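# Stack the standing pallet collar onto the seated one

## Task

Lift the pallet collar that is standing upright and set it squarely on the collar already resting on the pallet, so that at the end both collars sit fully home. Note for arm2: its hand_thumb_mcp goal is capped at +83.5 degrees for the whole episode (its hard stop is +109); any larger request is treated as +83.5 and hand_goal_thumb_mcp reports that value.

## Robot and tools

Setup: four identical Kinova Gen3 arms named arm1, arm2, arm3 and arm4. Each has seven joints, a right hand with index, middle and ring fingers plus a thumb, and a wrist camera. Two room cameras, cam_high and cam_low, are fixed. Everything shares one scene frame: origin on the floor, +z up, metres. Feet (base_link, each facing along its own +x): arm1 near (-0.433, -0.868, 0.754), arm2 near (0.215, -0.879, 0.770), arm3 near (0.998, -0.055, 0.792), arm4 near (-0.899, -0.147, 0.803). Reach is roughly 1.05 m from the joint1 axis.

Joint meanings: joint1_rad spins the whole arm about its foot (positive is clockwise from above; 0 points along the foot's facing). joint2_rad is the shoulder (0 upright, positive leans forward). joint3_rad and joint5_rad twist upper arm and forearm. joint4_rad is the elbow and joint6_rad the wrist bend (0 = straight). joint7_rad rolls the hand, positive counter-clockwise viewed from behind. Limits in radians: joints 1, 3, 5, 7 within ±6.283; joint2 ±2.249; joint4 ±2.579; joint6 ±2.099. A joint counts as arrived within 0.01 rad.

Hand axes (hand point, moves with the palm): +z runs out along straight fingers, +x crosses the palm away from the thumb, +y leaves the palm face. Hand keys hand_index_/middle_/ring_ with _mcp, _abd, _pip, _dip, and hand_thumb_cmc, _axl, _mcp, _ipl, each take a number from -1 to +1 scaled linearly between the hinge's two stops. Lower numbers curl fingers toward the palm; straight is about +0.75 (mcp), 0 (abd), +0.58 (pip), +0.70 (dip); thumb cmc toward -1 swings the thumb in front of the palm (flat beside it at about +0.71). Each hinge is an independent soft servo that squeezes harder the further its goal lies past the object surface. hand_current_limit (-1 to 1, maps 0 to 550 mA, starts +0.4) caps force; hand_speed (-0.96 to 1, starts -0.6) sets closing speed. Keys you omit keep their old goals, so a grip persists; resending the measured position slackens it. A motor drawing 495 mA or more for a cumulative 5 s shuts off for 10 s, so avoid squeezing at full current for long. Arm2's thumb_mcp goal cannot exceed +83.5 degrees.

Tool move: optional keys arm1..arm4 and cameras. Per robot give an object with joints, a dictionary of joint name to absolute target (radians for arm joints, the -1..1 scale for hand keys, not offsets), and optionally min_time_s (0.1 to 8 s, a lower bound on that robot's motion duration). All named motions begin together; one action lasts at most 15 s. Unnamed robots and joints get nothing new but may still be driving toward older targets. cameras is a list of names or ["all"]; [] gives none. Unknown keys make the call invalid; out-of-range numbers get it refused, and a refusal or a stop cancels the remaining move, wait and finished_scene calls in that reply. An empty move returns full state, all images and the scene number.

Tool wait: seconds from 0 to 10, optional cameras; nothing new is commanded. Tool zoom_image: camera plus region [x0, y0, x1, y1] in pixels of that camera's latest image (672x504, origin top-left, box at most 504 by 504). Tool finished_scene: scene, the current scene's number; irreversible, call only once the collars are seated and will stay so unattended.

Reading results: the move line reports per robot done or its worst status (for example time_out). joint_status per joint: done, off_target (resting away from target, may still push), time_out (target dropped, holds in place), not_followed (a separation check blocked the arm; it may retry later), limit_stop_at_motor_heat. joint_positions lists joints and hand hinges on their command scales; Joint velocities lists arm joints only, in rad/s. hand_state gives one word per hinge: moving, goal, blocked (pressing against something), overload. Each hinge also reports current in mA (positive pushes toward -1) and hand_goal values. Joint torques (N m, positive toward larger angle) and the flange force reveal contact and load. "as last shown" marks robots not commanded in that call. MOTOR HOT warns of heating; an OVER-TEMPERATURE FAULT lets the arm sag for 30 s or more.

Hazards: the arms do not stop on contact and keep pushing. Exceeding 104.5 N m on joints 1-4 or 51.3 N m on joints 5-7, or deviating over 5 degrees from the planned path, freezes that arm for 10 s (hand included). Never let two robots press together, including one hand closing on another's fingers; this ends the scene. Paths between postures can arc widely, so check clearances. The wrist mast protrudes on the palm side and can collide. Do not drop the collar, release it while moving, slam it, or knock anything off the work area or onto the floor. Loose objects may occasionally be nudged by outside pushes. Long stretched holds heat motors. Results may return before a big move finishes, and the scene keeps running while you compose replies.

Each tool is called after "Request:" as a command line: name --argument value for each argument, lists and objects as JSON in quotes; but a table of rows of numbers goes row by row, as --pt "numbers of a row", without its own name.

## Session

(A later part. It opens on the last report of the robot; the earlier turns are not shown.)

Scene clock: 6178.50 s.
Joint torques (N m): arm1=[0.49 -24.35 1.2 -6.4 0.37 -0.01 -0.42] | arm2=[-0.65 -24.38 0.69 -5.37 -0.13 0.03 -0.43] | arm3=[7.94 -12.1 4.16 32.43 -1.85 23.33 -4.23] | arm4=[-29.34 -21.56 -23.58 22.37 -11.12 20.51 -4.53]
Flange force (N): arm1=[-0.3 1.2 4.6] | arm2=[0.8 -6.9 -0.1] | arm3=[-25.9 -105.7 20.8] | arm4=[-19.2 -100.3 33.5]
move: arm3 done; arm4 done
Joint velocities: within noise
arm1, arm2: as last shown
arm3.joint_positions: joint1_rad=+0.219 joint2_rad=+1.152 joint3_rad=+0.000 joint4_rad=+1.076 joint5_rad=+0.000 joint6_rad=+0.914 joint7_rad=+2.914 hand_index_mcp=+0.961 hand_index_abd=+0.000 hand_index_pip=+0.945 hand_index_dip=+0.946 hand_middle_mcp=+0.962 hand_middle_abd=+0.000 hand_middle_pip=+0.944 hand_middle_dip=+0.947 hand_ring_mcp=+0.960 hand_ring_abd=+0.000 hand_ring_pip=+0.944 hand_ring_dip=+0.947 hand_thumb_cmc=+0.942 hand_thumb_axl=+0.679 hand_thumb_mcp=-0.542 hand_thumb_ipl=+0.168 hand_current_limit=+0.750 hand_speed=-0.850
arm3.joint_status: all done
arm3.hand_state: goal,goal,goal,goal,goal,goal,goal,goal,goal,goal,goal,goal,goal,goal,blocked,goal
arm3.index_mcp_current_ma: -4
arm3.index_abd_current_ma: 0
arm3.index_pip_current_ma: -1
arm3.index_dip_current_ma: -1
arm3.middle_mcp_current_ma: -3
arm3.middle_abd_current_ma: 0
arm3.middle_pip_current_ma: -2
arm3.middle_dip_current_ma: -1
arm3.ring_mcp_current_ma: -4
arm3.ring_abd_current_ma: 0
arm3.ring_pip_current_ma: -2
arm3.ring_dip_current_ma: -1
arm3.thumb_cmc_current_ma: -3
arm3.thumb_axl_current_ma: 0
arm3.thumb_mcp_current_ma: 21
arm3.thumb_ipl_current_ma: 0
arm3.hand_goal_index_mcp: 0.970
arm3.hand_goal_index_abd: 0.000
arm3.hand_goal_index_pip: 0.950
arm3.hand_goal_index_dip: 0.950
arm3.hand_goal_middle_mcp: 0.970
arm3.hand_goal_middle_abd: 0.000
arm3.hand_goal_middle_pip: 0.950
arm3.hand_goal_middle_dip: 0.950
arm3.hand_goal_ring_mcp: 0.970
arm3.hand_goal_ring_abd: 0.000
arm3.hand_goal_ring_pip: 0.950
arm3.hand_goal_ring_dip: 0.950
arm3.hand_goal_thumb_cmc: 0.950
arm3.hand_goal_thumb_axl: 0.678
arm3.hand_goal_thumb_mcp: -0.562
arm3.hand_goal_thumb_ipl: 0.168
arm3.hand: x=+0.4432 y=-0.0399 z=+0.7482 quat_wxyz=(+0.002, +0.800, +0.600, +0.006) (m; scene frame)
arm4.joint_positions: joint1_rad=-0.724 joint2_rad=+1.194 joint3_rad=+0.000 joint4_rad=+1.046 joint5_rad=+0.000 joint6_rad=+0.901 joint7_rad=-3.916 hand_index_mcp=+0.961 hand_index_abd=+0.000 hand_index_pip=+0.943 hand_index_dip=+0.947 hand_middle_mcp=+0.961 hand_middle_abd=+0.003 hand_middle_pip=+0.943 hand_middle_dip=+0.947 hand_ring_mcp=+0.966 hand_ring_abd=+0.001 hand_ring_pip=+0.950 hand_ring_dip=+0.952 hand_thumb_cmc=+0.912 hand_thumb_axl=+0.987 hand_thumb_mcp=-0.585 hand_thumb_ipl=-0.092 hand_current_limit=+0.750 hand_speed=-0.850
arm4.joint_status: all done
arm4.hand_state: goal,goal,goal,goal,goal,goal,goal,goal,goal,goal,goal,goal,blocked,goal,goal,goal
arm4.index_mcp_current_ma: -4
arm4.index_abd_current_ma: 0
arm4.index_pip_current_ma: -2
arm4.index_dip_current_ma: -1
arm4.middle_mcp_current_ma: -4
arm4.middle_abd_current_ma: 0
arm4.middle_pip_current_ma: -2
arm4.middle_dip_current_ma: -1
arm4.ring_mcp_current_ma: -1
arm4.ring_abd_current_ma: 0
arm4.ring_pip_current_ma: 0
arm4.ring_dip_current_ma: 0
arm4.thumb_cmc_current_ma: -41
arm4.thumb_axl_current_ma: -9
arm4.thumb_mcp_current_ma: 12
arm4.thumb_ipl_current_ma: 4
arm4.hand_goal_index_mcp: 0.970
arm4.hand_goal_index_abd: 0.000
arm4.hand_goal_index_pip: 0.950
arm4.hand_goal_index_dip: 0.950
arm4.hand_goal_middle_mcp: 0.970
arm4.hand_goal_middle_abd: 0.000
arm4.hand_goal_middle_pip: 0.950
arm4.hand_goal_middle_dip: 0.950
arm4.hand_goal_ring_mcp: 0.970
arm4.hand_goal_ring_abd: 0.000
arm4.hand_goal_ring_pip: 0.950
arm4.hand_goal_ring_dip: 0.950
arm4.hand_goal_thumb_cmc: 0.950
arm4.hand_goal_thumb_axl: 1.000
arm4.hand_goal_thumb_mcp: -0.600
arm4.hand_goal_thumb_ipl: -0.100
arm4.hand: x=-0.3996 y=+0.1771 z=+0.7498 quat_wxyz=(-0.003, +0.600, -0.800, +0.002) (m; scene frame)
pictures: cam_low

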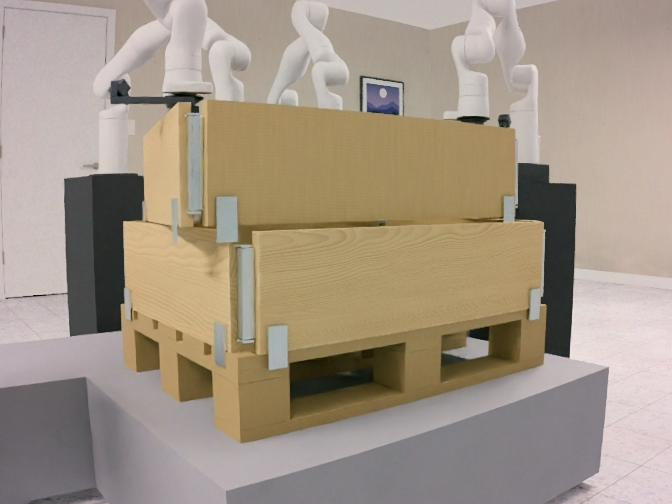

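Request:
move --arm3 '{"joints":{"joint1_rad":0.21509,"joint2_rad":1.14184,"joint4_rad":1.07796,"joint6_rad":0.92179,"joint7_rad":2.91010},"min_time_s":3}' --arm4 '{"joints":{"joint1_rad":-0.72084,"joint2_rad":1.18114,"joint4_rad":1.05452,"joint6_rad":0.90594,"joint7_rad":-3.91242},"min_time_s":3}' --cameras '["cam_low"]'

Request:
move --arm3 '{"joints":{"joint1_rad":0.21130,"joint2_rad":1.13372,"joint4_rad":1.07966,"joint6_rad":0.92821,"joint7_rad":2.90632},"min_time_s":3}' --arm4 '{"joints":{"joint1_rad":-0.71750,"joint2_rad":1.16817,"joint4_rad":1.06195,"joint6_rad":0.91147,"joint7_rad":-3.90908},"min_time_s":3}' --cameras '["cam_low","arm3_cam_wrist","arm4_cam_wrist","cam_high","arm1_cam_wrist"]'

Scene clock: 6203.10 s.
Joint torques (N m): arm1=[-0.93 -25.85 0.25 -11.7 0.57 -2.7 0.11] | arm2=[-0.68 -24.39 0.68 -5.4 -0.15 0.03 -0.45] | arm3=[7.09 -13.64 3.63 32.19 -2.05 23.79 -4.31] | arm4=[-28.62 -23.94 -22.79 22.72 -10.81 21.37 -4.53]
Flange force (N): arm1=[2.5 -11.6 2.6] | arm2=[0.9 -6.8 -0.1] | arm3=[-25.1 -106.7 23.1] | arm4=[-22.4 -102.7 38.1]
move: arm3 done; arm4 done
Joint velocities: within noise
arm1, arm2: as last shown
arm1.joint_positions: joint1_rad=+0.226 joint2_rad=+0.964 joint3_rad=+0.000 joint4_rad=+1.435 joint5_rad=+0.000 joint6_rad=+0.743 joint7_rad=+0.291 hand_index_mcp=+0.960 hand_index_abd=+0.000 hand_index_pip=+0.944 hand_index_dip=+0.947 hand_middle_mcp=+0.960 hand_middle_abd=+0.000 hand_middle_pip=+0.944 hand_middle_dip=+0.947 hand_ring_mcp=+0.960 hand_ring_abd=+0.000 hand_ring_pip=+0.943 hand_ring_dip=+0.947 hand_thumb_cmc=+0.947 hand_thumb_axl=+0.678 hand_thumb_mcp=-0.543 hand_thumb_ipl=+0.168 hand_current_limit=+0.750 hand_speed=-0.850
arm1.thumb_cmc_current_ma: -4
arm3.joint_positions: joint1_rad=+0.215 joint2_rad=+1.142 joint3_rad=+0.000 joint4_rad=+1.078 joint5_rad=+0.000 joint6_rad=+0.922 joint7_rad=+2.910 hand_index_mcp=+0.961 hand_index_abd=+0.000 hand_index_pip=+0.945 hand_index_dip=+0.946 hand_middle_mcp=+0.962 hand_middle_abd=+0.000 hand_middle_pip=+0.944 hand_middle_dip=+0.947 hand_ring_mcp=+0.960 hand_ring_abd=+0.000 hand_ring_pip=+0.944 hand_ring_dip=+0.947 hand_thumb_cmc=+0.942 hand_thumb_axl=+0.679 hand_thumb_mcp=-0.542 hand_thumb_ipl=+0.168 hand_current_limit=+0.750 hand_speed=-0.850
arm3.joint_status: all done
arm3.hand_state: goal,goal,goal,goal,goal,goal,goal,goal,goal,goal,goal,goal,goal,goal,blocked,goal
arm3.index_mcp_current_ma: -4
arm3.index_abd_current_ma: 0
arm3.index_pip_current_ma: -1
arm3.index_dip_current_ma: -1
arm3.middle_mcp_current_ma: -3
arm3.middle_abd_current_ma: 0
arm3.middle_pip_current_ma: -2
arm3.middle_dip_current_ma: -1
arm3.ring_mcp_current_ma: -4
arm3.ring_abd_current_ma: 0
arm3.ring_pip_current_ma: -2
arm3.ring_dip_current_ma: -1
arm3.thumb_cmc_current_ma: -3
arm3.thumb_axl_current_ma: 0
arm3.thumb_mcp_current_ma: 21
arm3.thumb_ipl_current_ma: 0
arm3.hand_goal_index_mcp: 0.970
arm3.hand_goal_index_abd: 0.000
arm3.hand_goal_index_pip: 0.950
arm3.hand_goal_index_dip: 0.950
arm3.hand_goal_middle_mcp: 0.970
arm3.hand_goal_middle_abd: 0.000
arm3.hand_goal_middle_pip: 0.950
arm3.hand_goal_middle_dip: 0.950
arm3.hand_goal_ring_mcp: 0.970
arm3.hand_goal_ring_abd: 0.000
arm3.hand_goal_ring_pip: 0.950
arm3.hand_goal_ring_dip: 0.950
arm3.hand_goal_thumb_cmc: 0.950
arm3.hand_goal_thumb_axl: 0.678
arm3.hand_goal_thumb_mcp: -0.562
arm3.hand_goal_thumb_ipl: 0.168
arm3.hand: x=+0.4431 y=-0.0424 z=+0.7543 quat_wxyz=(+0.002, +0.800, +0.600, +0.006) (m; scene frame)
arm4.joint_positions: joint1_rad=-0.721 joint2_rad=+1.181 joint3_rad=+0.000 joint4_rad=+1.055 joint5_rad=+0.000 joint6_rad=+0.906 joint7_rad=-3.912 hand_index_mcp=+0.961 hand_index_abd=+0.000 hand_index_pip=+0.943 hand_index_dip=+0.947 hand_middle_mcp=+0.961 hand_middle_abd=+0.003 hand_middle_pip=+0.943 hand_middle_dip=+0.947 hand_ring_mcp=+0.966 hand_ring_abd=+0.001 hand_ring_pip=+0.950 hand_ring_dip=+0.952 hand_thumb_cmc=+0.912 hand_thumb_axl=+0.987 hand_thumb_mcp=-0.585 hand_thumb_ipl=-0.092 hand_current_limit=+0.750 hand_speed=-0.850
arm4.joint_status: all done
arm4.hand_state: goal,goal,goal,goal,goal,goal,goal,goal,goal,goal,goal,goal,blocked,goal,goal,goal
arm4.index_mcp_current_ma: -4
arm4.index_abd_current_ma: 0
arm4.index_pip_current_ma: -2
arm4.index_dip_current_ma: -1
arm4.middle_mcp_current_ma: -4
arm4.middle_abd_current_ma: 0
arm4.middle_pip_current_ma: -2
arm4.middle_dip_current_ma: -1
arm4.ring_mcp_current_ma: -1
arm4.ring_abd_current_ma: 0
arm4.ring_pip_current_ma: 0
arm4.ring_dip_current_ma: 0
arm4.thumb_cmc_current_ma: -41
arm4.thumb_axl_current_ma: -9
arm4.thumb_mcp_current_ma: 12
arm4.thumb_ipl_current_ma: 4
arm4.hand_goal_index_mcp: 0.970
arm4.hand_goal_index_abd: 0.000
arm4.hand_goal_index_pip: 0.950
arm4.hand_goal_index_dip: 0.950
arm4.hand_goal_middle_mcp: 0.970
arm4.hand_goal_middle_abd: 0.000
arm4.hand_goal_middle_pip: 0.950
arm4.hand_goal_middle_dip: 0.950
arm4.hand_goal_ring_mcp: 0.970
arm4.hand_goal_ring_abd: 0.000
arm4.hand_goal_ring_pip: 0.950
arm4.hand_goal_ring_dip: 0.950
arm4.hand_goal_thumb_cmc: 0.950
arm4.hand_goal_thumb_axl: 1.000
arm4.hand_goal_thumb_mcp: -0.600
arm4.hand_goal_thumb_ipl: -0.100
arm4.hand: x=-0.3996 y=+0.1746 z=+0.7563 quat_wxyz=(-0.003, +0.600, -0.800, +0.002) (m; scene frame)
pictures: cam_low

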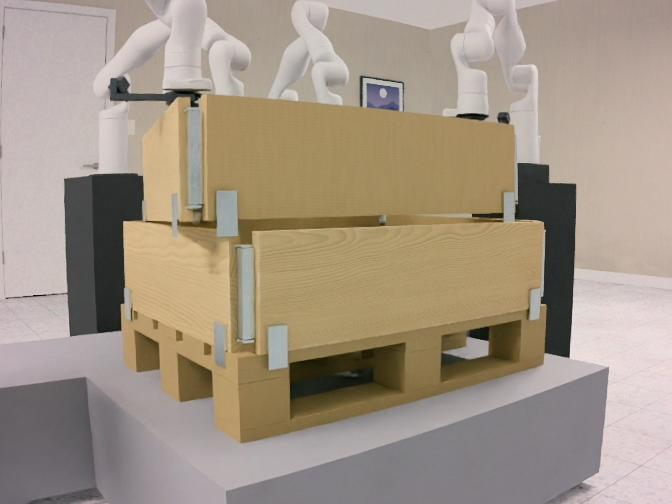

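Scene clock: 6206.40 s.
Joint torques (N m): arm1=[-3.84 -27.3 -1.86 -16.29 0.23 -4.9 0.42] | arm2=[-0.63 -24.4 0.64 -5.36 -0.13 0.03 -0.45] | arm3=[3.61 -11.98 0.72 32.41 -3.31 23.5 -4.38] | arm4=[-17.07 -17 -14.44 27.67 -7.27 22.42 -3.82]
Flange force (N): arm1=[1.8 -23.7 1.5] | arm2=[0.8 -7.0 -0.1] | arm3=[-19.8 -106.8 19.2] | arm4=[-41.8 -96.0 28.5]
move: arm3 done; arm4 done
Joint velocities: within noise
arm1, arm2: as last shown
arm1.joint_positions: joint1_rad=+0.226 joint2_rad=+0.964 joint3_rad=+0.000 joint4_rad=+1.435 joint5_rad=+0.000 joint6_rad=+0.743 joint7_rad=+0.291 hand_index_mcp=+0.960 hand_index_abd=+0.000 hand_index_pip=+0.944 hand_index_dip=+0.947 hand_middle_mcp=+0.960 hand_middle_abd=+0.000 hand_middle_pip=+0.944 hand_middle_dip=+0.947 hand_ring_mcp=+0.960 hand_ring_abd=+0.000 hand_ring_pip=+0.944 hand_ring_dip=+0.947 hand_thumb_cmc=+0.950 hand_thumb_axl=+0.678 hand_thumb_mcp=-0.543 hand_thumb_ipl=+0.168 hand_current_limit=+0.750 hand_speed=-0.850
arm1.index_mcp_current_ma: -21
arm1.middle_mcp_current_ma: -22
arm1.ring_mcp_current_ma: -21
arm1.thumb_cmc_current_ma: 0
arm1.hand: x=-0.2273 y=-0.2553 z=+0.7452 quat_wxyz=(+0.000, -0.001, +1.000, -0.001) (m; scene frame)
arm3.joint_positions: joint1_rad=+0.211 joint2_rad=+1.134 joint3_rad=+0.000 joint4_rad=+1.080 joint5_rad=+0.000 joint6_rad=+0.928 joint7_rad=+2.906 hand_index_mcp=+0.961 hand_index_abd=+0.000 hand_index_pip=+0.945 hand_index_dip=+0.946 hand_middle_mcp=+0.962 hand_middle_abd=+0.000 hand_middle_pip=+0.944 hand_middle_dip=+0.947 hand_ring_mcp=+0.960 hand_ring_abd=+0.000 hand_ring_pip=+0.944 hand_ring_dip=+0.947 hand_thumb_cmc=+0.942 hand_thumb_axl=+0.679 hand_thumb_mcp=-0.542 hand_thumb_ipl=+0.168 hand_current_limit=+0.750 hand_speed=-0.850
arm3.joint_status: all done
arm3.hand_state: goal,goal,goal,goal,goal,goal,goal,goal,goal,goal,goal,goal,goal,goal,blocked,goal
arm3.index_mcp_current_ma: -4
arm3.index_abd_current_ma: 0
arm3.index_pip_current_ma: -1
arm3.index_dip_current_ma: -1
arm3.middle_mcp_current_ma: -3
arm3.middle_abd_current_ma: 0
arm3.middle_pip_current_ma: -2
arm3.middle_dip_current_ma: -1
arm3.ring_mcp_current_ma: -4
arm3.ring_abd_current_ma: 0
arm3.ring_pip_current_ma: -2
arm3.ring_dip_current_ma: -1
arm3.thumb_cmc_current_ma: -3
arm3.thumb_axl_current_ma: 0
arm3.thumb_mcp_current_ma: 21
arm3.thumb_ipl_current_ma: 0
arm3.hand_goal_index_mcp: 0.970
arm3.hand_goal_index_abd: 0.000
arm3.hand_goal_index_pip: 0.950
arm3.hand_goal_index_dip: 0.950
arm3.hand_goal_middle_mcp: 0.970
arm3.hand_goal_middle_abd: 0.000
arm3.hand_goal_middle_pip: 0.950
arm3.hand_goal_middle_dip: 0.950
arm3.hand_goal_ring_mcp: 0.970
arm3.hand_goal_ring_abd: 0.000
arm3.hand_goal_ring_pip: 0.950
arm3.hand_goal_ring_dip: 0.950
arm3.hand_goal_thumb_cmc: 0.950
arm3.hand_goal_thumb_axl: 0.678
arm3.hand_goal_thumb_mcp: -0.562
arm3.hand_goal_thumb_ipl: 0.168
arm3.hand: x=+0.4431 y=-0.0448 z=+0.7590 quat_wxyz=(+0.002, +0.800, +0.600, +0.006) (m; scene frame)
arm4.joint_positions: joint1_rad=-0.717 joint2_rad=+1.168 joint3_rad=+0.000 joint4_rad=+1.062 joint5_rad=+0.000 joint6_rad=+0.911 joint7_rad=-3.909 hand_index_mcp=+0.961 hand_index_abd=+0.000 hand_index_pip=+0.943 hand_index_dip=+0.947 hand_middle_mcp=+0.961 hand_middle_abd=+0.002 hand_middle_pip=+0.943 hand_middle_dip=+0.947 hand_ring_mcp=+0.966 hand_ring_abd=+0.001 hand_ring_pip=+0.950 hand_ring_dip=+0.952 hand_thumb_cmc=+0.912 hand_thumb_axl=+0.987 hand_thumb_mcp=-0.585 hand_thumb_ipl=-0.092 hand_current_limit=+0.750 hand_speed=-0.850
arm4.joint_status: all done
arm4.hand_state: goal,goal,goal,goal,goal,goal,goal,goal,goal,goal,goal,goal,blocked,goal,goal,goal
arm4.index_mcp_current_ma: -3
arm4.index_abd_current_ma: 0
arm4.index_pip_current_ma: -2
arm4.index_dip_current_ma: -1
arm4.middle_mcp_current_ma: -4
arm4.middle_abd_current_ma: 0
arm4.middle_pip_current_ma: -2
arm4.middle_dip_current_ma: -1
arm4.ring_mcp_current_ma: -1
arm4.ring_abd_current_ma: 0
arm4.ring_pip_current_ma: 0
arm4.ring_dip_current_ma: 0
arm4.thumb_cmc_current_ma: -41
arm4.thumb_axl_current_ma: -9
arm4.thumb_mcp_current_ma: 12
arm4.thumb_ipl_current_ma: 4
arm4.hand_goal_index_mcp: 0.970
arm4.hand_goal_index_abd: 0.000
arm4.hand_goal_index_pip: 0.950
arm4.hand_goal_index_dip: 0.950
arm4.hand_goal_middle_mcp: 0.970
arm4.hand_goal_middle_abd: 0.000
arm4.hand_goal_middle_pip: 0.950
arm4.hand_goal_middle_dip: 0.950
arm4.hand_goal_ring_mcp: 0.970
arm4.hand_goal_ring_abd: 0.000
arm4.hand_goal_ring_pip: 0.950
arm4.hand_goal_ring_dip: 0.950
arm4.hand_goal_thumb_cmc: 0.950
arm4.hand_goal_thumb_axl: 1.000
arm4.hand_goal_thumb_mcp: -0.600
arm4.hand_goal_thumb_ipl: -0.100
arm4.hand: x=-0.3996 y=+0.1721 z=+0.7627 quat_wxyz=(-0.003, +0.600, -0.800, +0.002) (m; scene frame)
pictures: arm1_cam_wrist, arm3_cam_wrist, arm4_cam_wrist, cam_high, cam_low

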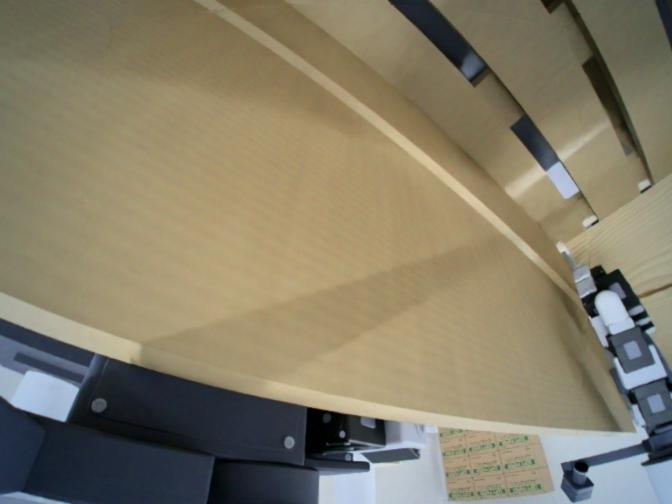

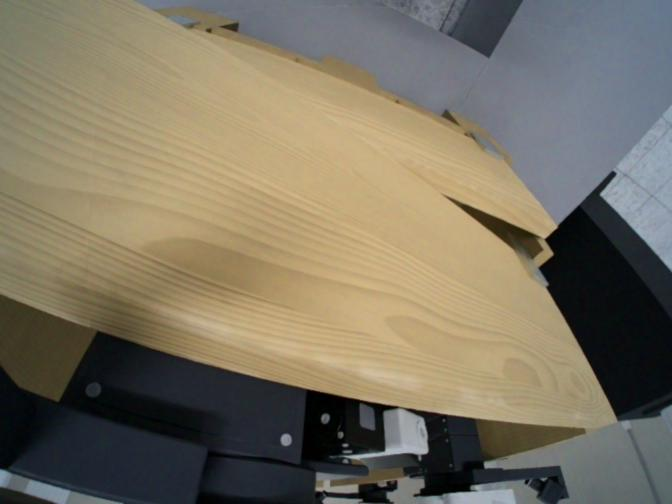

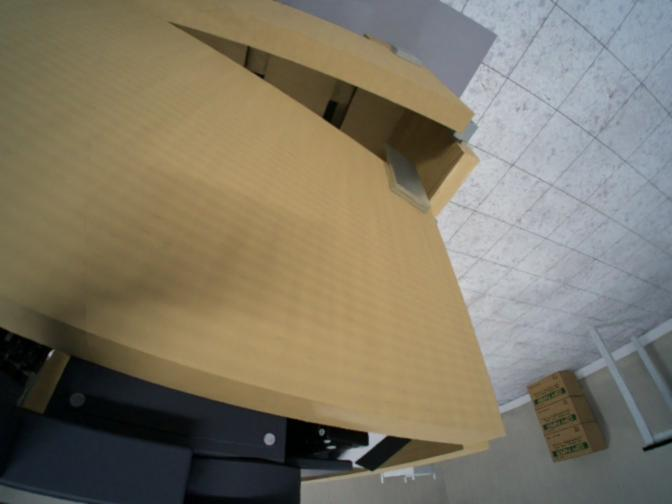

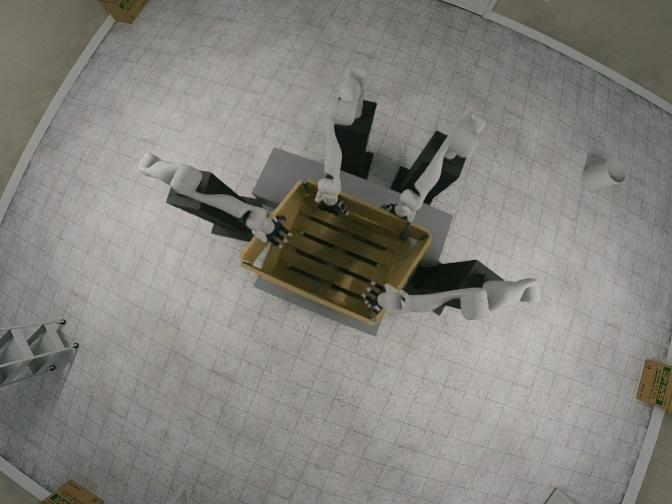

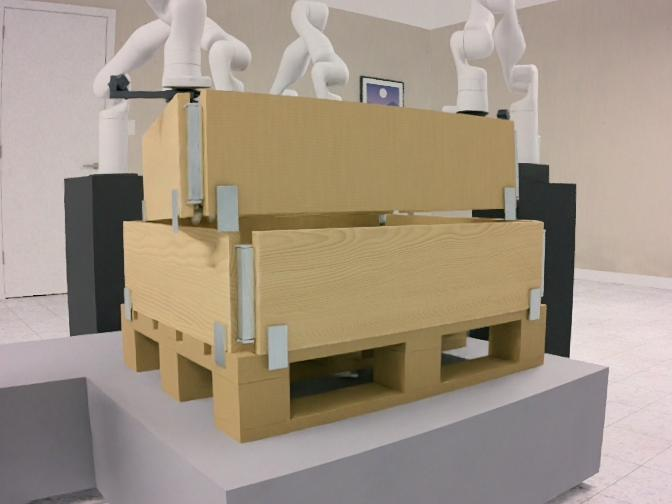

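Request:
move --arm1 '{"joints":{"joint1_rad":0.23076,"joint2_rad":0.94883,"joint4_rad":1.47482,"joint6_rad":0.71794,"joint7_rad":0.29636},"min_time_s":2}' --cameras '["cam_low"]'

Request:
zoom_image --camera "cam_low" --region '[110, 80, 310, 260]'

Request:
zoom_image --camera "cam_low" --region '[400, 80, 600, 260]'

Scene clock: 6237.77 s.
Joint torques (N m): arm1=[0.42 -23.99 1.17 -6.24 0.34 -0.01 -0.43] | arm2=[-0.67 -24.39 0.71 -5.34 -0.14 0 -0.45] | arm3=[8.4 -11.79 4.57 32.51 -1.54 23.64 -4.15] | arm4=[-22.51 -18.49 -18.4 23.95 -8.84 20.29 -4.02]
Flange force (N): arm1=[-0.4 1.1 4.6] | arm2=[0.8 -7.2 -0.1] | arm3=[-27.5 -104.6 19.1] | arm4=[-28.6 -94.7 27.1]
move: arm1 done
Joint velocities: within noise
arm1.joint_positions: joint1_rad=+0.231 joint2_rad=+0.949 joint3_rad=+0.000 joint4_rad=+1.475 joint5_rad=+0.000 joint6_rad=+0.718 joint7_rad=+0.296 hand_index_mcp=+0.960 hand_index_abd=+0.000 hand_index_pip=+0.944 hand_index_dip=+0.947 hand_middle_mcp=+0.960 hand_middle_abd=+0.000 hand_middle_pip=+0.944 hand_middle_dip=+0.947 hand_ring_mcp=+0.960 hand_ring_abd=+0.000 hand_ring_pip=+0.944 hand_ring_dip=+0.947 hand_thumb_cmc=+0.943 hand_thumb_axl=+0.679 hand_thumb_mcp=-0.543 hand_thumb_ipl=+0.168 hand_current_limit=+0.750 hand_speed=-0.850
arm1.joint_status: all done
arm1.hand_state: goal,goal,goal,goal,goal,goal,goal,goal,goal,goal,goal,goal,goal,goal,goal,goal
arm1.index_mcp_current_ma: -21
arm1.index_abd_current_ma: 0
arm1.index_pip_current_ma: -11
arm1.index_dip_current_ma: -5
arm1.middle_mcp_current_ma: -22
arm1.middle_abd_current_ma: 0
arm1.middle_pip_current_ma: -11
arm1.middle_dip_current_ma: -5
arm1.ring_mcp_current_ma: -21
arm1.ring_abd_current_ma: 0
arm1.ring_pip_current_ma: -12
arm1.ring_dip_current_ma: -5
arm1.thumb_cmc_current_ma: -14
arm1.thumb_axl_current_ma: 1
arm1.thumb_mcp_current_ma: 65
arm1.thumb_ipl_current_ma: 0
arm1.hand_goal_index_mcp: 0.970
arm1.hand_goal_index_abd: 0.000
arm1.hand_goal_index_pip: 0.950
arm1.hand_goal_index_dip: 0.950
arm1.hand_goal_middle_mcp: 0.970
arm1.hand_goal_middle_abd: 0.000
arm1.hand_goal_middle_pip: 0.950
arm1.hand_goal_middle_dip: 0.950
arm1.hand_goal_ring_mcp: 0.970
arm1.hand_goal_ring_abd: 0.000
arm1.hand_goal_ring_pip: 0.950
arm1.hand_goal_ring_dip: 0.950
arm1.hand_goal_thumb_cmc: 0.950
arm1.hand_goal_thumb_axl: 0.678
arm1.hand_goal_thumb_mcp: -0.562
arm1.hand_goal_thumb_ipl: 0.168
arm1.hand: x=-0.2274 y=-0.2652 z=+0.7452 quat_wxyz=(+0.000, -0.001, +1.000, -0.001) (m; scene frame)
arm2, arm3, arm4: as last shown
arm4.hand: x=-0.3996 y=+0.1722 z=+0.7627 quat_wxyz=(-0.003, +0.600, -0.800, +0.002) (m; scene frame)
pictures: cam_low

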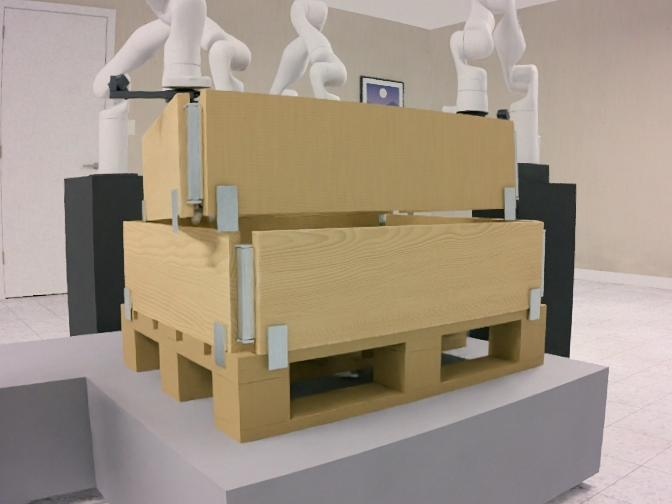

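Scaled by 2.520 from the camera's 672x504 image, which has a finer 960x720 frame.

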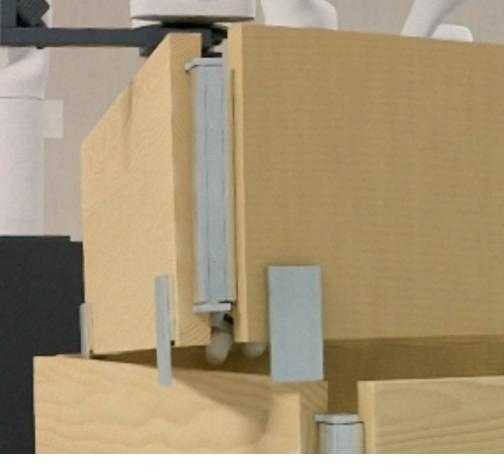

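Scaled by 2.520 from the camera's 672x504 image, which has a finer 960x720 frame.

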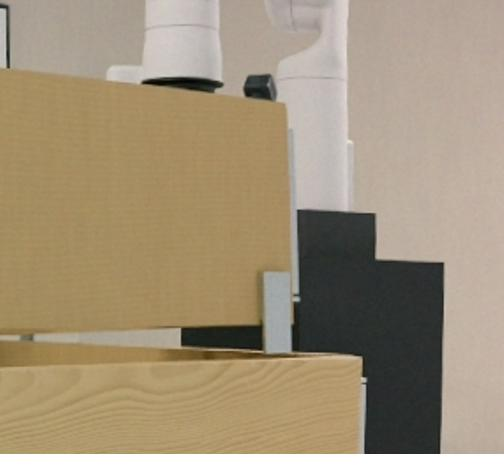

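Request:
move --arm3 '{"joints":{"joint1_rad":0.20704,"joint2_rad":1.12500,"joint4_rad":1.08140,"joint6_rad":0.93519,"joint7_rad":2.90205},"min_time_s":3}' --arm4 '{"joints":{"joint1_rad":-0.71373,"joint2_rad":1.15360,"joint4_rad":1.06977,"joint6_rad":0.91823,"joint7_rad":-3.90531},"min_time_s":3}' --cameras '[]'

Request:
move --arm3 '{"joints":{"joint1_rad":0.20372,"joint2_rad":1.11677,"joint4_rad":1.08222,"joint6_rad":0.94260,"joint7_rad":2.89874},"min_time_s":3}' --arm4 '{"joints":{"joint1_rad":-0.71079,"joint2_rad":1.14071,"joint4_rad":1.07567,"joint6_rad":0.92521,"joint7_rad":-3.90237},"min_time_s":3}' --cameras '["cam_low","arm3_cam_wrist","arm4_cam_wrist","cam_high","arm1_cam_wrist"]'

Scene clock: 6275.30 s.
Joint torques (N m): arm1=[0.42 -23.98 1.19 -6.24 0.32 -0.02 -0.44] | arm2=[-0.65 -24.38 0.69 -5.35 -0.13 0.01 -0.45] | arm3=[8.78 -9.69 4.66 33.25 -1.49 23.59 -4.1] | arm4=[-22.78 -22.58 -18.21 22.1 -8.72 20.04 -4.02]
Flange force (N): arm1=[-0.4 1.1 4.6] | arm2=[0.8 -7.1 -0.1] | arm3=[-28.5 -104.2 14.9] | arm4=[-27.6 -94.8 32.2]
move: arm3 done; arm4 done
MOTOR HOT: the motor of arm3's joint6_rad reports 60 °C; the controller stops that arm at 75 °C. To cool a motor, set the load down, stop pushing, or move to a pose that needs little force.
Joint velocities: within noise
arm1, arm2: as last shown
arm3.joint_positions: joint1_rad=+0.207 joint2_rad=+1.125 joint3_rad=+0.000 joint4_rad=+1.081 joint5_rad=+0.000 joint6_rad=+0.935 joint7_rad=+2.902 hand_index_mcp=+0.961 hand_index_abd=+0.000 hand_index_pip=+0.945 hand_index_dip=+0.946 hand_middle_mcp=+0.962 hand_middle_abd=+0.000 hand_middle_pip=+0.944 hand_middle_dip=+0.947 hand_ring_mcp=+0.960 hand_ring_abd=+0.000 hand_ring_pip=+0.944 hand_ring_dip=+0.947 hand_thumb_cmc=+0.942 hand_thumb_axl=+0.679 hand_thumb_mcp=-0.542 hand_thumb_ipl=+0.168 hand_current_limit=+0.750 hand_speed=-0.850
arm3.joint_status: all done
arm3.hand_state: goal,goal,goal,goal,goal,goal,goal,goal,goal,goal,goal,goal,goal,goal,blocked,goal
arm3.index_mcp_current_ma: -4
arm3.index_abd_current_ma: 0
arm3.index_pip_current_ma: -1
arm3.index_dip_current_ma: -1
arm3.middle_mcp_current_ma: -3
arm3.middle_abd_current_ma: 0
arm3.middle_pip_current_ma: -2
arm3.middle_dip_current_ma: -1
arm3.ring_mcp_current_ma: -4
arm3.ring_abd_current_ma: 0
arm3.ring_pip_current_ma: -2
arm3.ring_dip_current_ma: -1
arm3.thumb_cmc_current_ma: -3
arm3.thumb_axl_current_ma: 0
arm3.thumb_mcp_current_ma: 21
arm3.thumb_ipl_current_ma: 0
arm3.hand_goal_index_mcp: 0.970
arm3.hand_goal_index_abd: 0.000
arm3.hand_goal_index_pip: 0.950
arm3.hand_goal_index_dip: 0.950
arm3.hand_goal_middle_mcp: 0.970
arm3.hand_goal_middle_abd: 0.000
arm3.hand_goal_middle_pip: 0.950
arm3.hand_goal_middle_dip: 0.950
arm3.hand_goal_ring_mcp: 0.970
arm3.hand_goal_ring_abd: 0.000
arm3.hand_goal_ring_pip: 0.950
arm3.hand_goal_ring_dip: 0.950
arm3.hand_goal_thumb_cmc: 0.950
arm3.hand_goal_thumb_axl: 0.678
arm3.hand_goal_thumb_mcp: -0.562
arm3.hand_goal_thumb_ipl: 0.168
arm3.hand: x=+0.4430 y=-0.0475 z=+0.7640 quat_wxyz=(+0.002, +0.800, +0.600, +0.006) (m; scene frame)
arm4.joint_positions: joint1_rad=-0.714 joint2_rad=+1.154 joint3_rad=+0.000 joint4_rad=+1.070 joint5_rad=+0.000 joint6_rad=+0.918 joint7_rad=-3.905 hand_index_mcp=+0.961 hand_index_abd=+0.000 hand_index_pip=+0.943 hand_index_dip=+0.947 hand_middle_mcp=+0.961 hand_middle_abd=+0.002 hand_middle_pip=+0.943 hand_middle_dip=+0.947 hand_ring_mcp=+0.966 hand_ring_abd=+0.001 hand_ring_pip=+0.950 hand_ring_dip=+0.952 hand_thumb_cmc=+0.912 hand_thumb_axl=+0.987 hand_thumb_mcp=-0.585 hand_thumb_ipl=-0.092 hand_current_limit=+0.750 hand_speed=-0.850
arm4.joint_status: all done
arm4.hand_state: goal,goal,goal,goal,goal,goal,goal,goal,goal,goal,goal,goal,blocked,goal,goal,goal
arm4.index_mcp_current_ma: -3
arm4.index_abd_current_ma: 0
arm4.index_pip_current_ma: -2
arm4.index_dip_current_ma: -1
arm4.middle_mcp_current_ma: -4
arm4.middle_abd_current_ma: 0
arm4.middle_pip_current_ma: -2
arm4.middle_dip_current_ma: -1
arm4.ring_mcp_current_ma: -1
arm4.ring_abd_current_ma: 0
arm4.ring_pip_current_ma: 0
arm4.ring_dip_current_ma: 0
arm4.thumb_cmc_current_ma: -41
arm4.thumb_axl_current_ma: -9
arm4.thumb_mcp_current_ma: 12
arm4.thumb_ipl_current_ma: 4
arm4.hand_goal_index_mcp: 0.970
arm4.hand_goal_index_abd: 0.000
arm4.hand_goal_index_pip: 0.950
arm4.hand_goal_index_dip: 0.950
arm4.hand_goal_middle_mcp: 0.970
arm4.hand_goal_middle_abd: 0.000
arm4.hand_goal_middle_pip: 0.950
arm4.hand_goal_middle_dip: 0.950
arm4.hand_goal_ring_mcp: 0.970
arm4.hand_goal_ring_abd: 0.000
arm4.hand_goal_ring_pip: 0.950
arm4.hand_goal_ring_dip: 0.950
arm4.hand_goal_thumb_cmc: 0.950
arm4.hand_goal_thumb_axl: 1.000
arm4.hand_goal_thumb_mcp: -0.600
arm4.hand_goal_thumb_ipl: -0.100
arm4.hand: x=-0.3997 y=+0.1695 z=+0.7700 quat_wxyz=(-0.003, +0.600, -0.800, +0.002) (m; scene frame)
pictures: none
No camera images: "cameras" was empty.

Scene clock: 6278.60 s.
Joint torques (N m): arm1=[0.49 -23.93 1.26 -6.29 0.37 -0.02 -0.39] | arm2=[-0.65 -24.4 0.69 -5.39 -0.14 0.02 -0.43] | arm3=[9.11 -9.62 4.95 33.27 -1.34 23.66 -4.09] | arm4=[-22.66 -23.73 -18.02 21.49 -8.69 19.75 -4]
Flange force (N): arm1=[-0.1 0.9 4.5] | arm2=[0.8 -6.9 -0.1] | arm3=[-29.4 -104.0 14.1] | arm4=[-27.6 -95.0 32.8]
move: arm3 done; arm4 done
MOTOR HOT: still on. The motor of arm3's joint6_rad reports 60 °C.
Joint velocities: within noise
arm1, arm2: as last shown
arm3.joint_positions: joint1_rad=+0.204 joint2_rad=+1.117 joint3_rad=+0.000 joint4_rad=+1.082 joint5_rad=+0.000 joint6_rad=+0.943 joint7_rad=+2.899 hand_index_mcp=+0.961 hand_index_abd=+0.000 hand_index_pip=+0.945 hand_index_dip=+0.946 hand_middle_mcp=+0.962 hand_middle_abd=+0.000 hand_middle_pip=+0.944 hand_middle_dip=+0.947 hand_ring_mcp=+0.960 hand_ring_abd=+0.000 hand_ring_pip=+0.944 hand_ring_dip=+0.947 hand_thumb_cmc=+0.942 hand_thumb_axl=+0.679 hand_thumb_mcp=-0.542 hand_thumb_ipl=+0.168 hand_current_limit=+0.750 hand_speed=-0.850
arm3.joint_status: all done
arm3.hand_state: goal,goal,goal,goal,goal,goal,goal,goal,goal,goal,goal,goal,goal,goal,blocked,goal
arm3.index_mcp_current_ma: -4
arm3.index_abd_current_ma: 0
arm3.index_pip_current_ma: -1
arm3.index_dip_current_ma: -1
arm3.middle_mcp_current_ma: -3
arm3.middle_abd_current_ma: 0
arm3.middle_pip_current_ma: -2
arm3.middle_dip_current_ma: -1
arm3.ring_mcp_current_ma: -4
arm3.ring_abd_current_ma: 0
arm3.ring_pip_current_ma: -2
arm3.ring_dip_current_ma: -1
arm3.thumb_cmc_current_ma: -3
arm3.thumb_axl_current_ma: 0
arm3.thumb_mcp_current_ma: 21
arm3.thumb_ipl_current_ma: 0
arm3.hand_goal_index_mcp: 0.970
arm3.hand_goal_index_abd: 0.000
arm3.hand_goal_index_pip: 0.950
arm3.hand_goal_index_dip: 0.950
arm3.hand_goal_middle_mcp: 0.970
arm3.hand_goal_middle_abd: 0.000
arm3.hand_goal_middle_pip: 0.950
arm3.hand_goal_middle_dip: 0.950
arm3.hand_goal_ring_mcp: 0.970
arm3.hand_goal_ring_abd: 0.000
arm3.hand_goal_ring_pip: 0.950
arm3.hand_goal_ring_dip: 0.950
arm3.hand_goal_thumb_cmc: 0.950
arm3.hand_goal_thumb_axl: 0.678
arm3.hand_goal_thumb_mcp: -0.562
arm3.hand_goal_thumb_ipl: 0.168
arm3.hand: x=+0.4429 y=-0.0497 z=+0.7690 quat_wxyz=(+0.002, +0.800, +0.600, +0.006) (m; scene frame)
arm4.joint_positions: joint1_rad=-0.711 joint2_rad=+1.141 joint3_rad=+0.000 joint4_rad=+1.076 joint5_rad=+0.000 joint6_rad=+0.925 joint7_rad=-3.902 hand_index_mcp=+0.961 hand_index_abd=+0.000 hand_index_pip=+0.943 hand_index_dip=+0.947 hand_middle_mcp=+0.961 hand_middle_abd=+0.002 hand_middle_pip=+0.943 hand_middle_dip=+0.947 hand_ring_mcp=+0.966 hand_ring_abd=+0.001 hand_ring_pip=+0.950 hand_ring_dip=+0.952 hand_thumb_cmc=+0.912 hand_thumb_axl=+0.987 hand_thumb_mcp=-0.585 hand_thumb_ipl=-0.093 hand_current_limit=+0.750 hand_speed=-0.850
arm4.joint_status: all done
arm4.hand_state: goal,goal,goal,goal,goal,goal,goal,goal,goal,goal,goal,goal,blocked,goal,goal,goal
arm4.index_mcp_current_ma: -3
arm4.index_abd_current_ma: 0
arm4.index_pip_current_ma: -2
arm4.index_dip_current_ma: -1
arm4.middle_mcp_current_ma: -4
arm4.middle_abd_current_ma: 0
arm4.middle_pip_current_ma: -2
arm4.middle_dip_current_ma: -1
arm4.ring_mcp_current_ma: -1
arm4.ring_abd_current_ma: 0
arm4.ring_pip_current_ma: 0
arm4.ring_dip_current_ma: 0
arm4.thumb_cmc_current_ma: -41
arm4.thumb_axl_current_ma: -9
arm4.thumb_mcp_current_ma: 12
arm4.thumb_ipl_current_ma: 4
arm4.hand_goal_index_mcp: 0.970
arm4.hand_goal_index_abd: 0.000
arm4.hand_goal_index_pip: 0.950
arm4.hand_goal_index_dip: 0.950
arm4.hand_goal_middle_mcp: 0.970
arm4.hand_goal_middle_abd: 0.000
arm4.hand_goal_middle_pip: 0.950
arm4.hand_goal_middle_dip: 0.950
arm4.hand_goal_ring_mcp: 0.970
arm4.hand_goal_ring_abd: 0.000
arm4.hand_goal_ring_pip: 0.950
arm4.hand_goal_ring_dip: 0.950
arm4.hand_goal_thumb_cmc: 0.950
arm4.hand_goal_thumb_axl: 1.000
arm4.hand_goal_thumb_mcp: -0.600
arm4.hand_goal_thumb_ipl: -0.100
arm4.hand: x=-0.3998 y=+0.1673 z=+0.7767 quat_wxyz=(-0.003, +0.600, -0.800, +0.002) (m; scene frame)
pictures: arm1_cam_wrist, arm3_cam_wrist, arm4_cam_wrist, cam_high, cam_low

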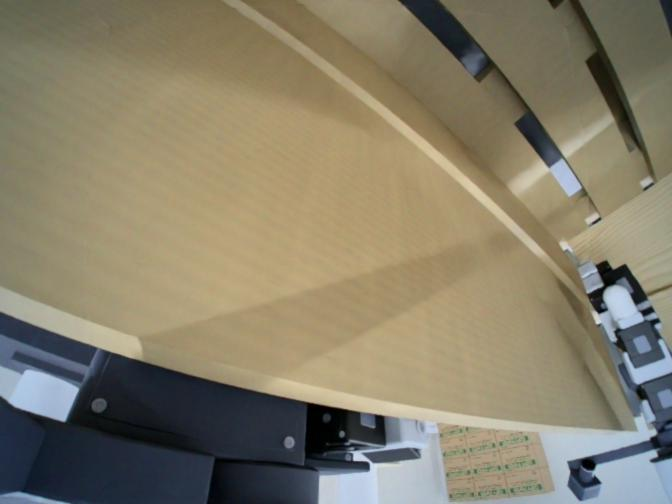

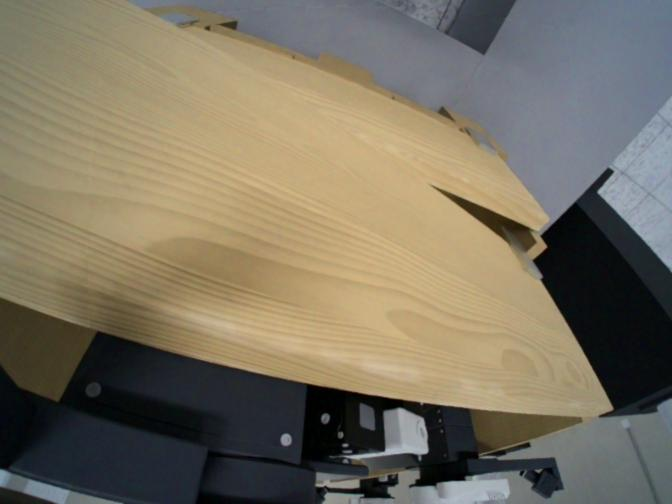

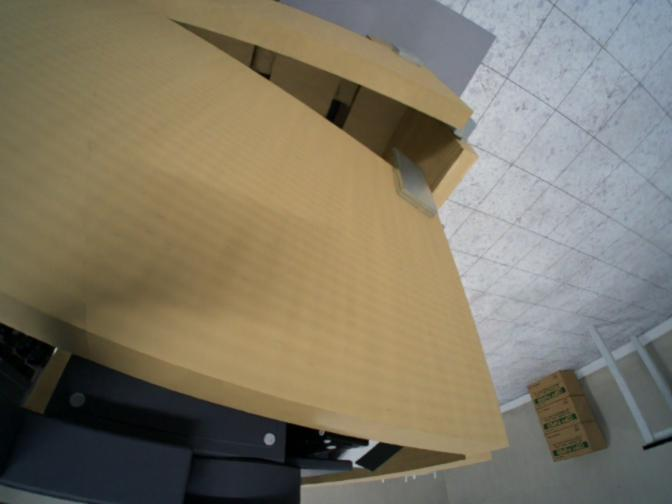

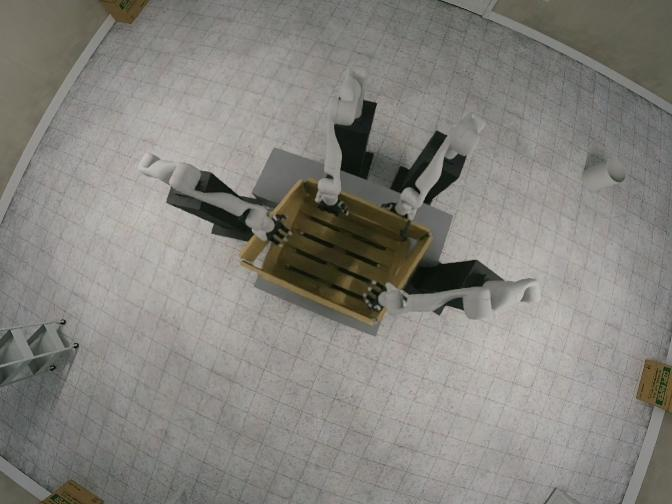

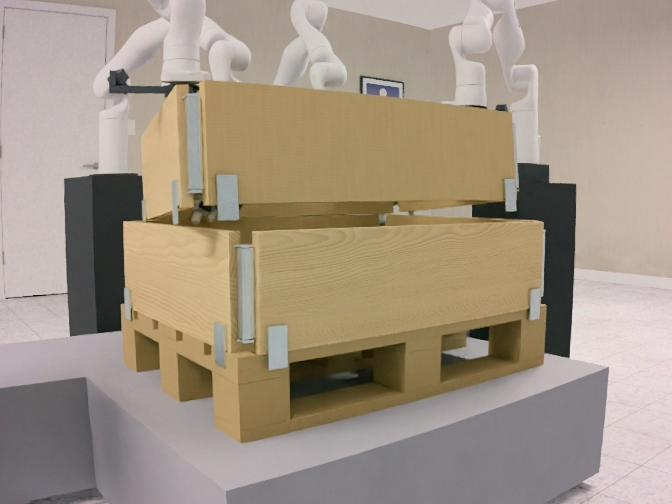

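Request:
move --arm3 '{"joints":{"joint1_rad":0.21003,"joint2_rad":1.18300,"joint4_rad":0.91928,"joint6_rad":1.03931,"joint7_rad":2.99504},"min_time_s":4}' --arm4 '{"joints":{"joint1_rad":-0.75659,"joint2_rad":1.08004,"joint4_rad":1.23094,"joint6_rad":0.83062,"joint7_rad":-3.85817},"min_time_s":4}' --cameras '["cam_low","arm3_cam_wrist","arm4_cam_wrist"]'

Scene clock: 6350.47 s.
Joint torques (N m): arm1=[0.5 -23.92 1.2 -6.17 0.36 -0.03 -0.4] | arm2=[-0.66 -24.4 0.71 -5.35 -0.15 0.03 -0.47] | arm3=[10.84 -7.66 5.29 36.03 -1.39 27 -5.07] | arm4=[-27.74 -18.51 -24.15 30.2 -11.17 22.76 -5.04]
Flange force (N): arm1=[-0.3 1.4 4.4] | arm2=[0.8 -7.1 -0.1] | arm3=[-22.2 -124.1 14.6] | arm4=[-21.6 -113.7 32.8]
move: arm3 done; arm4 done
MOTOR HOT: still on. The motor of arm3's joint6_rad reports 66 °C.
Joint velocities: within noise
arm1: as last shown
arm2.joint_positions: joint1_rad=-0.080 joint2_rad=+1.127 joint3_rad=+0.000 joint4_rad=+1.108 joint5_rad=+0.000 joint6_rad=+0.906 joint7_rad=+2.956 hand_index_mcp=+0.796 hand_index_abd=-0.613 hand_index_pip=+0.577 hand_index_dip=+0.696 hand_middle_mcp=+0.796 hand_middle_abd=-0.570 hand_middle_pip=+0.578 hand_middle_dip=+0.698 hand_ring_mcp=+0.800 hand_ring_abd=-0.494 hand_ring_pip=+0.578 hand_ring_dip=+0.698 hand_thumb_cmc=+0.945 hand_thumb_axl=+0.683 hand_thumb_mcp=-0.539 hand_thumb_ipl=+0.168 hand_current_limit=+0.750 hand_speed=-0.850
arm2.joint_status: not commanded
arm2.hand_state: goal,goal,goal,goal,goal,goal,goal,goal,goal,goal,goal,goal,goal,goal,blocked,goal
arm2.index_mcp_current_ma: -9
arm2.index_abd_current_ma: 12
arm2.index_pip_current_ma: 1
arm2.index_dip_current_ma: 0
arm2.middle_mcp_current_ma: -8
arm2.middle_abd_current_ma: 0
arm2.middle_pip_current_ma: 3
arm2.middle_dip_current_ma: 4
arm2.ring_mcp_current_ma: 0
arm2.ring_abd_current_ma: 11
arm2.ring_pip_current_ma: 3
arm2.ring_dip_current_ma: 4
arm2.thumb_cmc_current_ma: -9
arm2.thumb_axl_current_ma: 12
arm2.thumb_mcp_current_ma: 89
arm2.thumb_ipl_current_ma: 0
arm2.hand_goal_index_mcp: 0.800
arm2.hand_goal_index_abd: -0.620
arm2.hand_goal_index_pip: 0.576
arm2.hand_goal_index_dip: 0.696
arm2.hand_goal_middle_mcp: 0.800
arm2.hand_goal_middle_abd: -0.570
arm2.hand_goal_middle_pip: 0.576
arm2.hand_goal_middle_dip: 0.696
arm2.hand_goal_ring_mcp: 0.800
arm2.hand_goal_ring_abd: -0.500
arm2.hand_goal_ring_pip: 0.576
arm2.hand_goal_ring_dip: 0.696
arm2.hand_goal_thumb_cmc: 0.950
arm2.hand_goal_thumb_axl: 0.678
arm2.hand_goal_thumb_mcp: -0.562
arm2.hand_goal_thumb_ipl: 0.168
arm2.hand: x=+0.1000 y=-0.3425 z=+0.7407 quat_wxyz=(+0.000, -1.000, -0.001, +0.000) (m; scene frame)
arm3.joint_positions: joint1_rad=+0.210 joint2_rad=+1.183 joint3_rad=+0.000 joint4_rad=+0.919 joint5_rad=+0.000 joint6_rad=+1.036 joint7_rad=+2.995 hand_index_mcp=+0.961 hand_index_abd=+0.000 hand_index_pip=+0.945 hand_index_dip=+0.946 hand_middle_mcp=+0.962 hand_middle_abd=+0.000 hand_middle_pip=+0.944 hand_middle_dip=+0.947 hand_ring_mcp=+0.960 hand_ring_abd=+0.000 hand_ring_pip=+0.944 hand_ring_dip=+0.947 hand_thumb_cmc=+0.942 hand_thumb_axl=+0.679 hand_thumb_mcp=-0.542 hand_thumb_ipl=+0.168 hand_current_limit=+0.750 hand_speed=-0.850
arm3.joint_status: all done
arm3.hand_state: goal,goal,goal,goal,goal,goal,goal,goal,goal,goal,goal,goal,goal,goal,blocked,goal
arm3.index_mcp_current_ma: -4
arm3.index_abd_current_ma: 0
arm3.index_pip_current_ma: -1
arm3.index_dip_current_ma: -1
arm3.middle_mcp_current_ma: -3
arm3.middle_abd_current_ma: 0
arm3.middle_pip_current_ma: -2
arm3.middle_dip_current_ma: -1
arm3.ring_mcp_current_ma: -4
arm3.ring_abd_current_ma: 0
arm3.ring_pip_current_ma: -2
arm3.ring_dip_current_ma: -1
arm3.thumb_cmc_current_ma: -3
arm3.thumb_axl_current_ma: 0
arm3.thumb_mcp_current_ma: 21
arm3.thumb_ipl_current_ma: 0
arm3.hand_goal_index_mcp: 0.970
arm3.hand_goal_index_abd: 0.000
arm3.hand_goal_index_pip: 0.950
arm3.hand_goal_index_dip: 0.950
arm3.hand_goal_middle_mcp: 0.970
arm3.hand_goal_middle_abd: 0.000
arm3.hand_goal_middle_pip: 0.950
arm3.hand_goal_middle_dip: 0.950
arm3.hand_goal_ring_mcp: 0.970
arm3.hand_goal_ring_abd: 0.000
arm3.hand_goal_ring_pip: 0.950
arm3.hand_goal_ring_dip: 0.950
arm3.hand_goal_thumb_cmc: 0.950
arm3.hand_goal_thumb_axl: 0.678
arm3.hand_goal_thumb_mcp: -0.562
arm3.hand_goal_thumb_ipl: 0.168
arm3.hand: x=+0.4181 y=-0.0374 z=+0.7685 quat_wxyz=(+0.001, +0.772, +0.635, +0.005) (m; scene frame)
arm4.joint_positions: joint1_rad=-0.757 joint2_rad=+1.080 joint3_rad=+0.000 joint4_rad=+1.231 joint5_rad=+0.000 joint6_rad=+0.831 joint7_rad=-3.858 hand_index_mcp=+0.961 hand_index_abd=+0.000 hand_index_pip=+0.943 hand_index_dip=+0.947 hand_middle_mcp=+0.961 hand_middle_abd=+0.002 hand_middle_pip=+0.943 hand_middle_dip=+0.947 hand_ring_mcp=+0.966 hand_ring_abd=+0.001 hand_ring_pip=+0.950 hand_ring_dip=+0.952 hand_thumb_cmc=+0.912 hand_thumb_axl=+0.987 hand_thumb_mcp=-0.585 hand_thumb_ipl=-0.093 hand_current_limit=+0.750 hand_speed=-0.850
arm4.joint_status: all done
arm4.hand_state: goal,goal,goal,goal,goal,goal,goal,goal,goal,goal,goal,goal,blocked,goal,goal,goal
arm4.index_mcp_current_ma: -3
arm4.index_abd_current_ma: 0
arm4.index_pip_current_ma: -2
arm4.index_dip_current_ma: -1
arm4.middle_mcp_current_ma: -4
arm4.middle_abd_current_ma: 0
arm4.middle_pip_current_ma: -2
arm4.middle_dip_current_ma: -1
arm4.ring_mcp_current_ma: -1
arm4.ring_abd_current_ma: 0
arm4.ring_pip_current_ma: 0
arm4.ring_dip_current_ma: 0
arm4.thumb_cmc_current_ma: -41
arm4.thumb_axl_current_ma: -9
arm4.thumb_mcp_current_ma: 12
arm4.thumb_ipl_current_ma: 4
arm4.hand_goal_index_mcp: 0.970
arm4.hand_goal_index_abd: 0.000
arm4.hand_goal_index_pip: 0.950
arm4.hand_goal_index_dip: 0.950
arm4.hand_goal_middle_mcp: 0.970
arm4.hand_goal_middle_abd: 0.000
arm4.hand_goal_middle_pip: 0.950
arm4.hand_goal_middle_dip: 0.950
arm4.hand_goal_ring_mcp: 0.970
arm4.hand_goal_ring_abd: 0.000
arm4.hand_goal_ring_pip: 0.950
arm4.hand_goal_ring_dip: 0.950
arm4.hand_goal_thumb_cmc: 0.950
arm4.hand_goal_thumb_axl: 1.000
arm4.hand_goal_thumb_mcp: -0.600
arm4.hand_goal_thumb_ipl: -0.100
arm4.hand: x=-0.4427 y=+0.1713 z=+0.7764 quat_wxyz=(-0.003, +0.635, -0.772, +0.002) (m; scene frame)
pictures: arm3_cam_wrist, arm4_cam_wrist, cam_low

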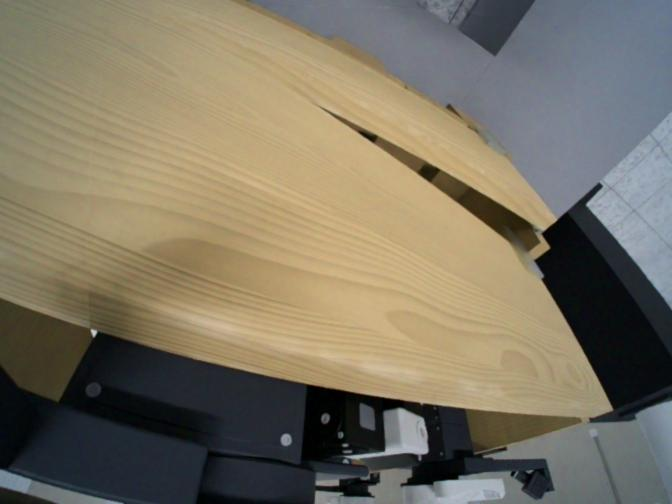

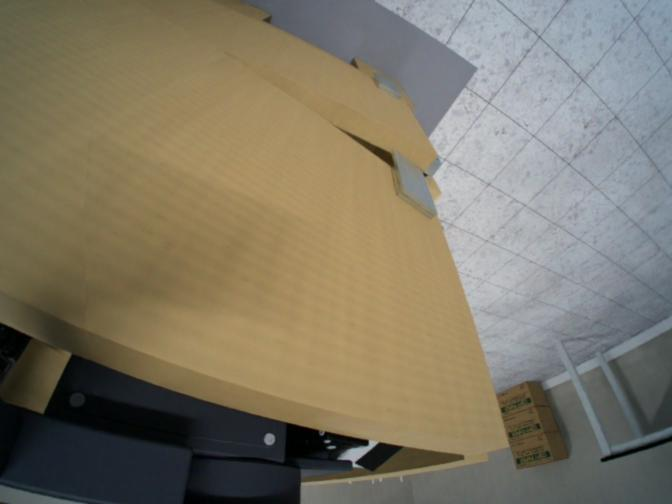

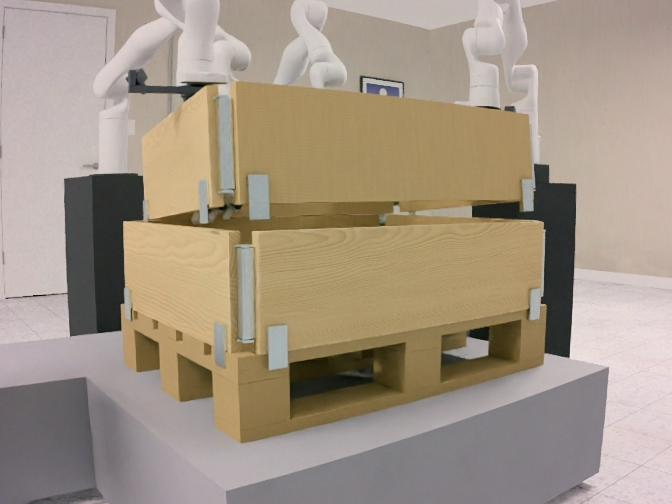

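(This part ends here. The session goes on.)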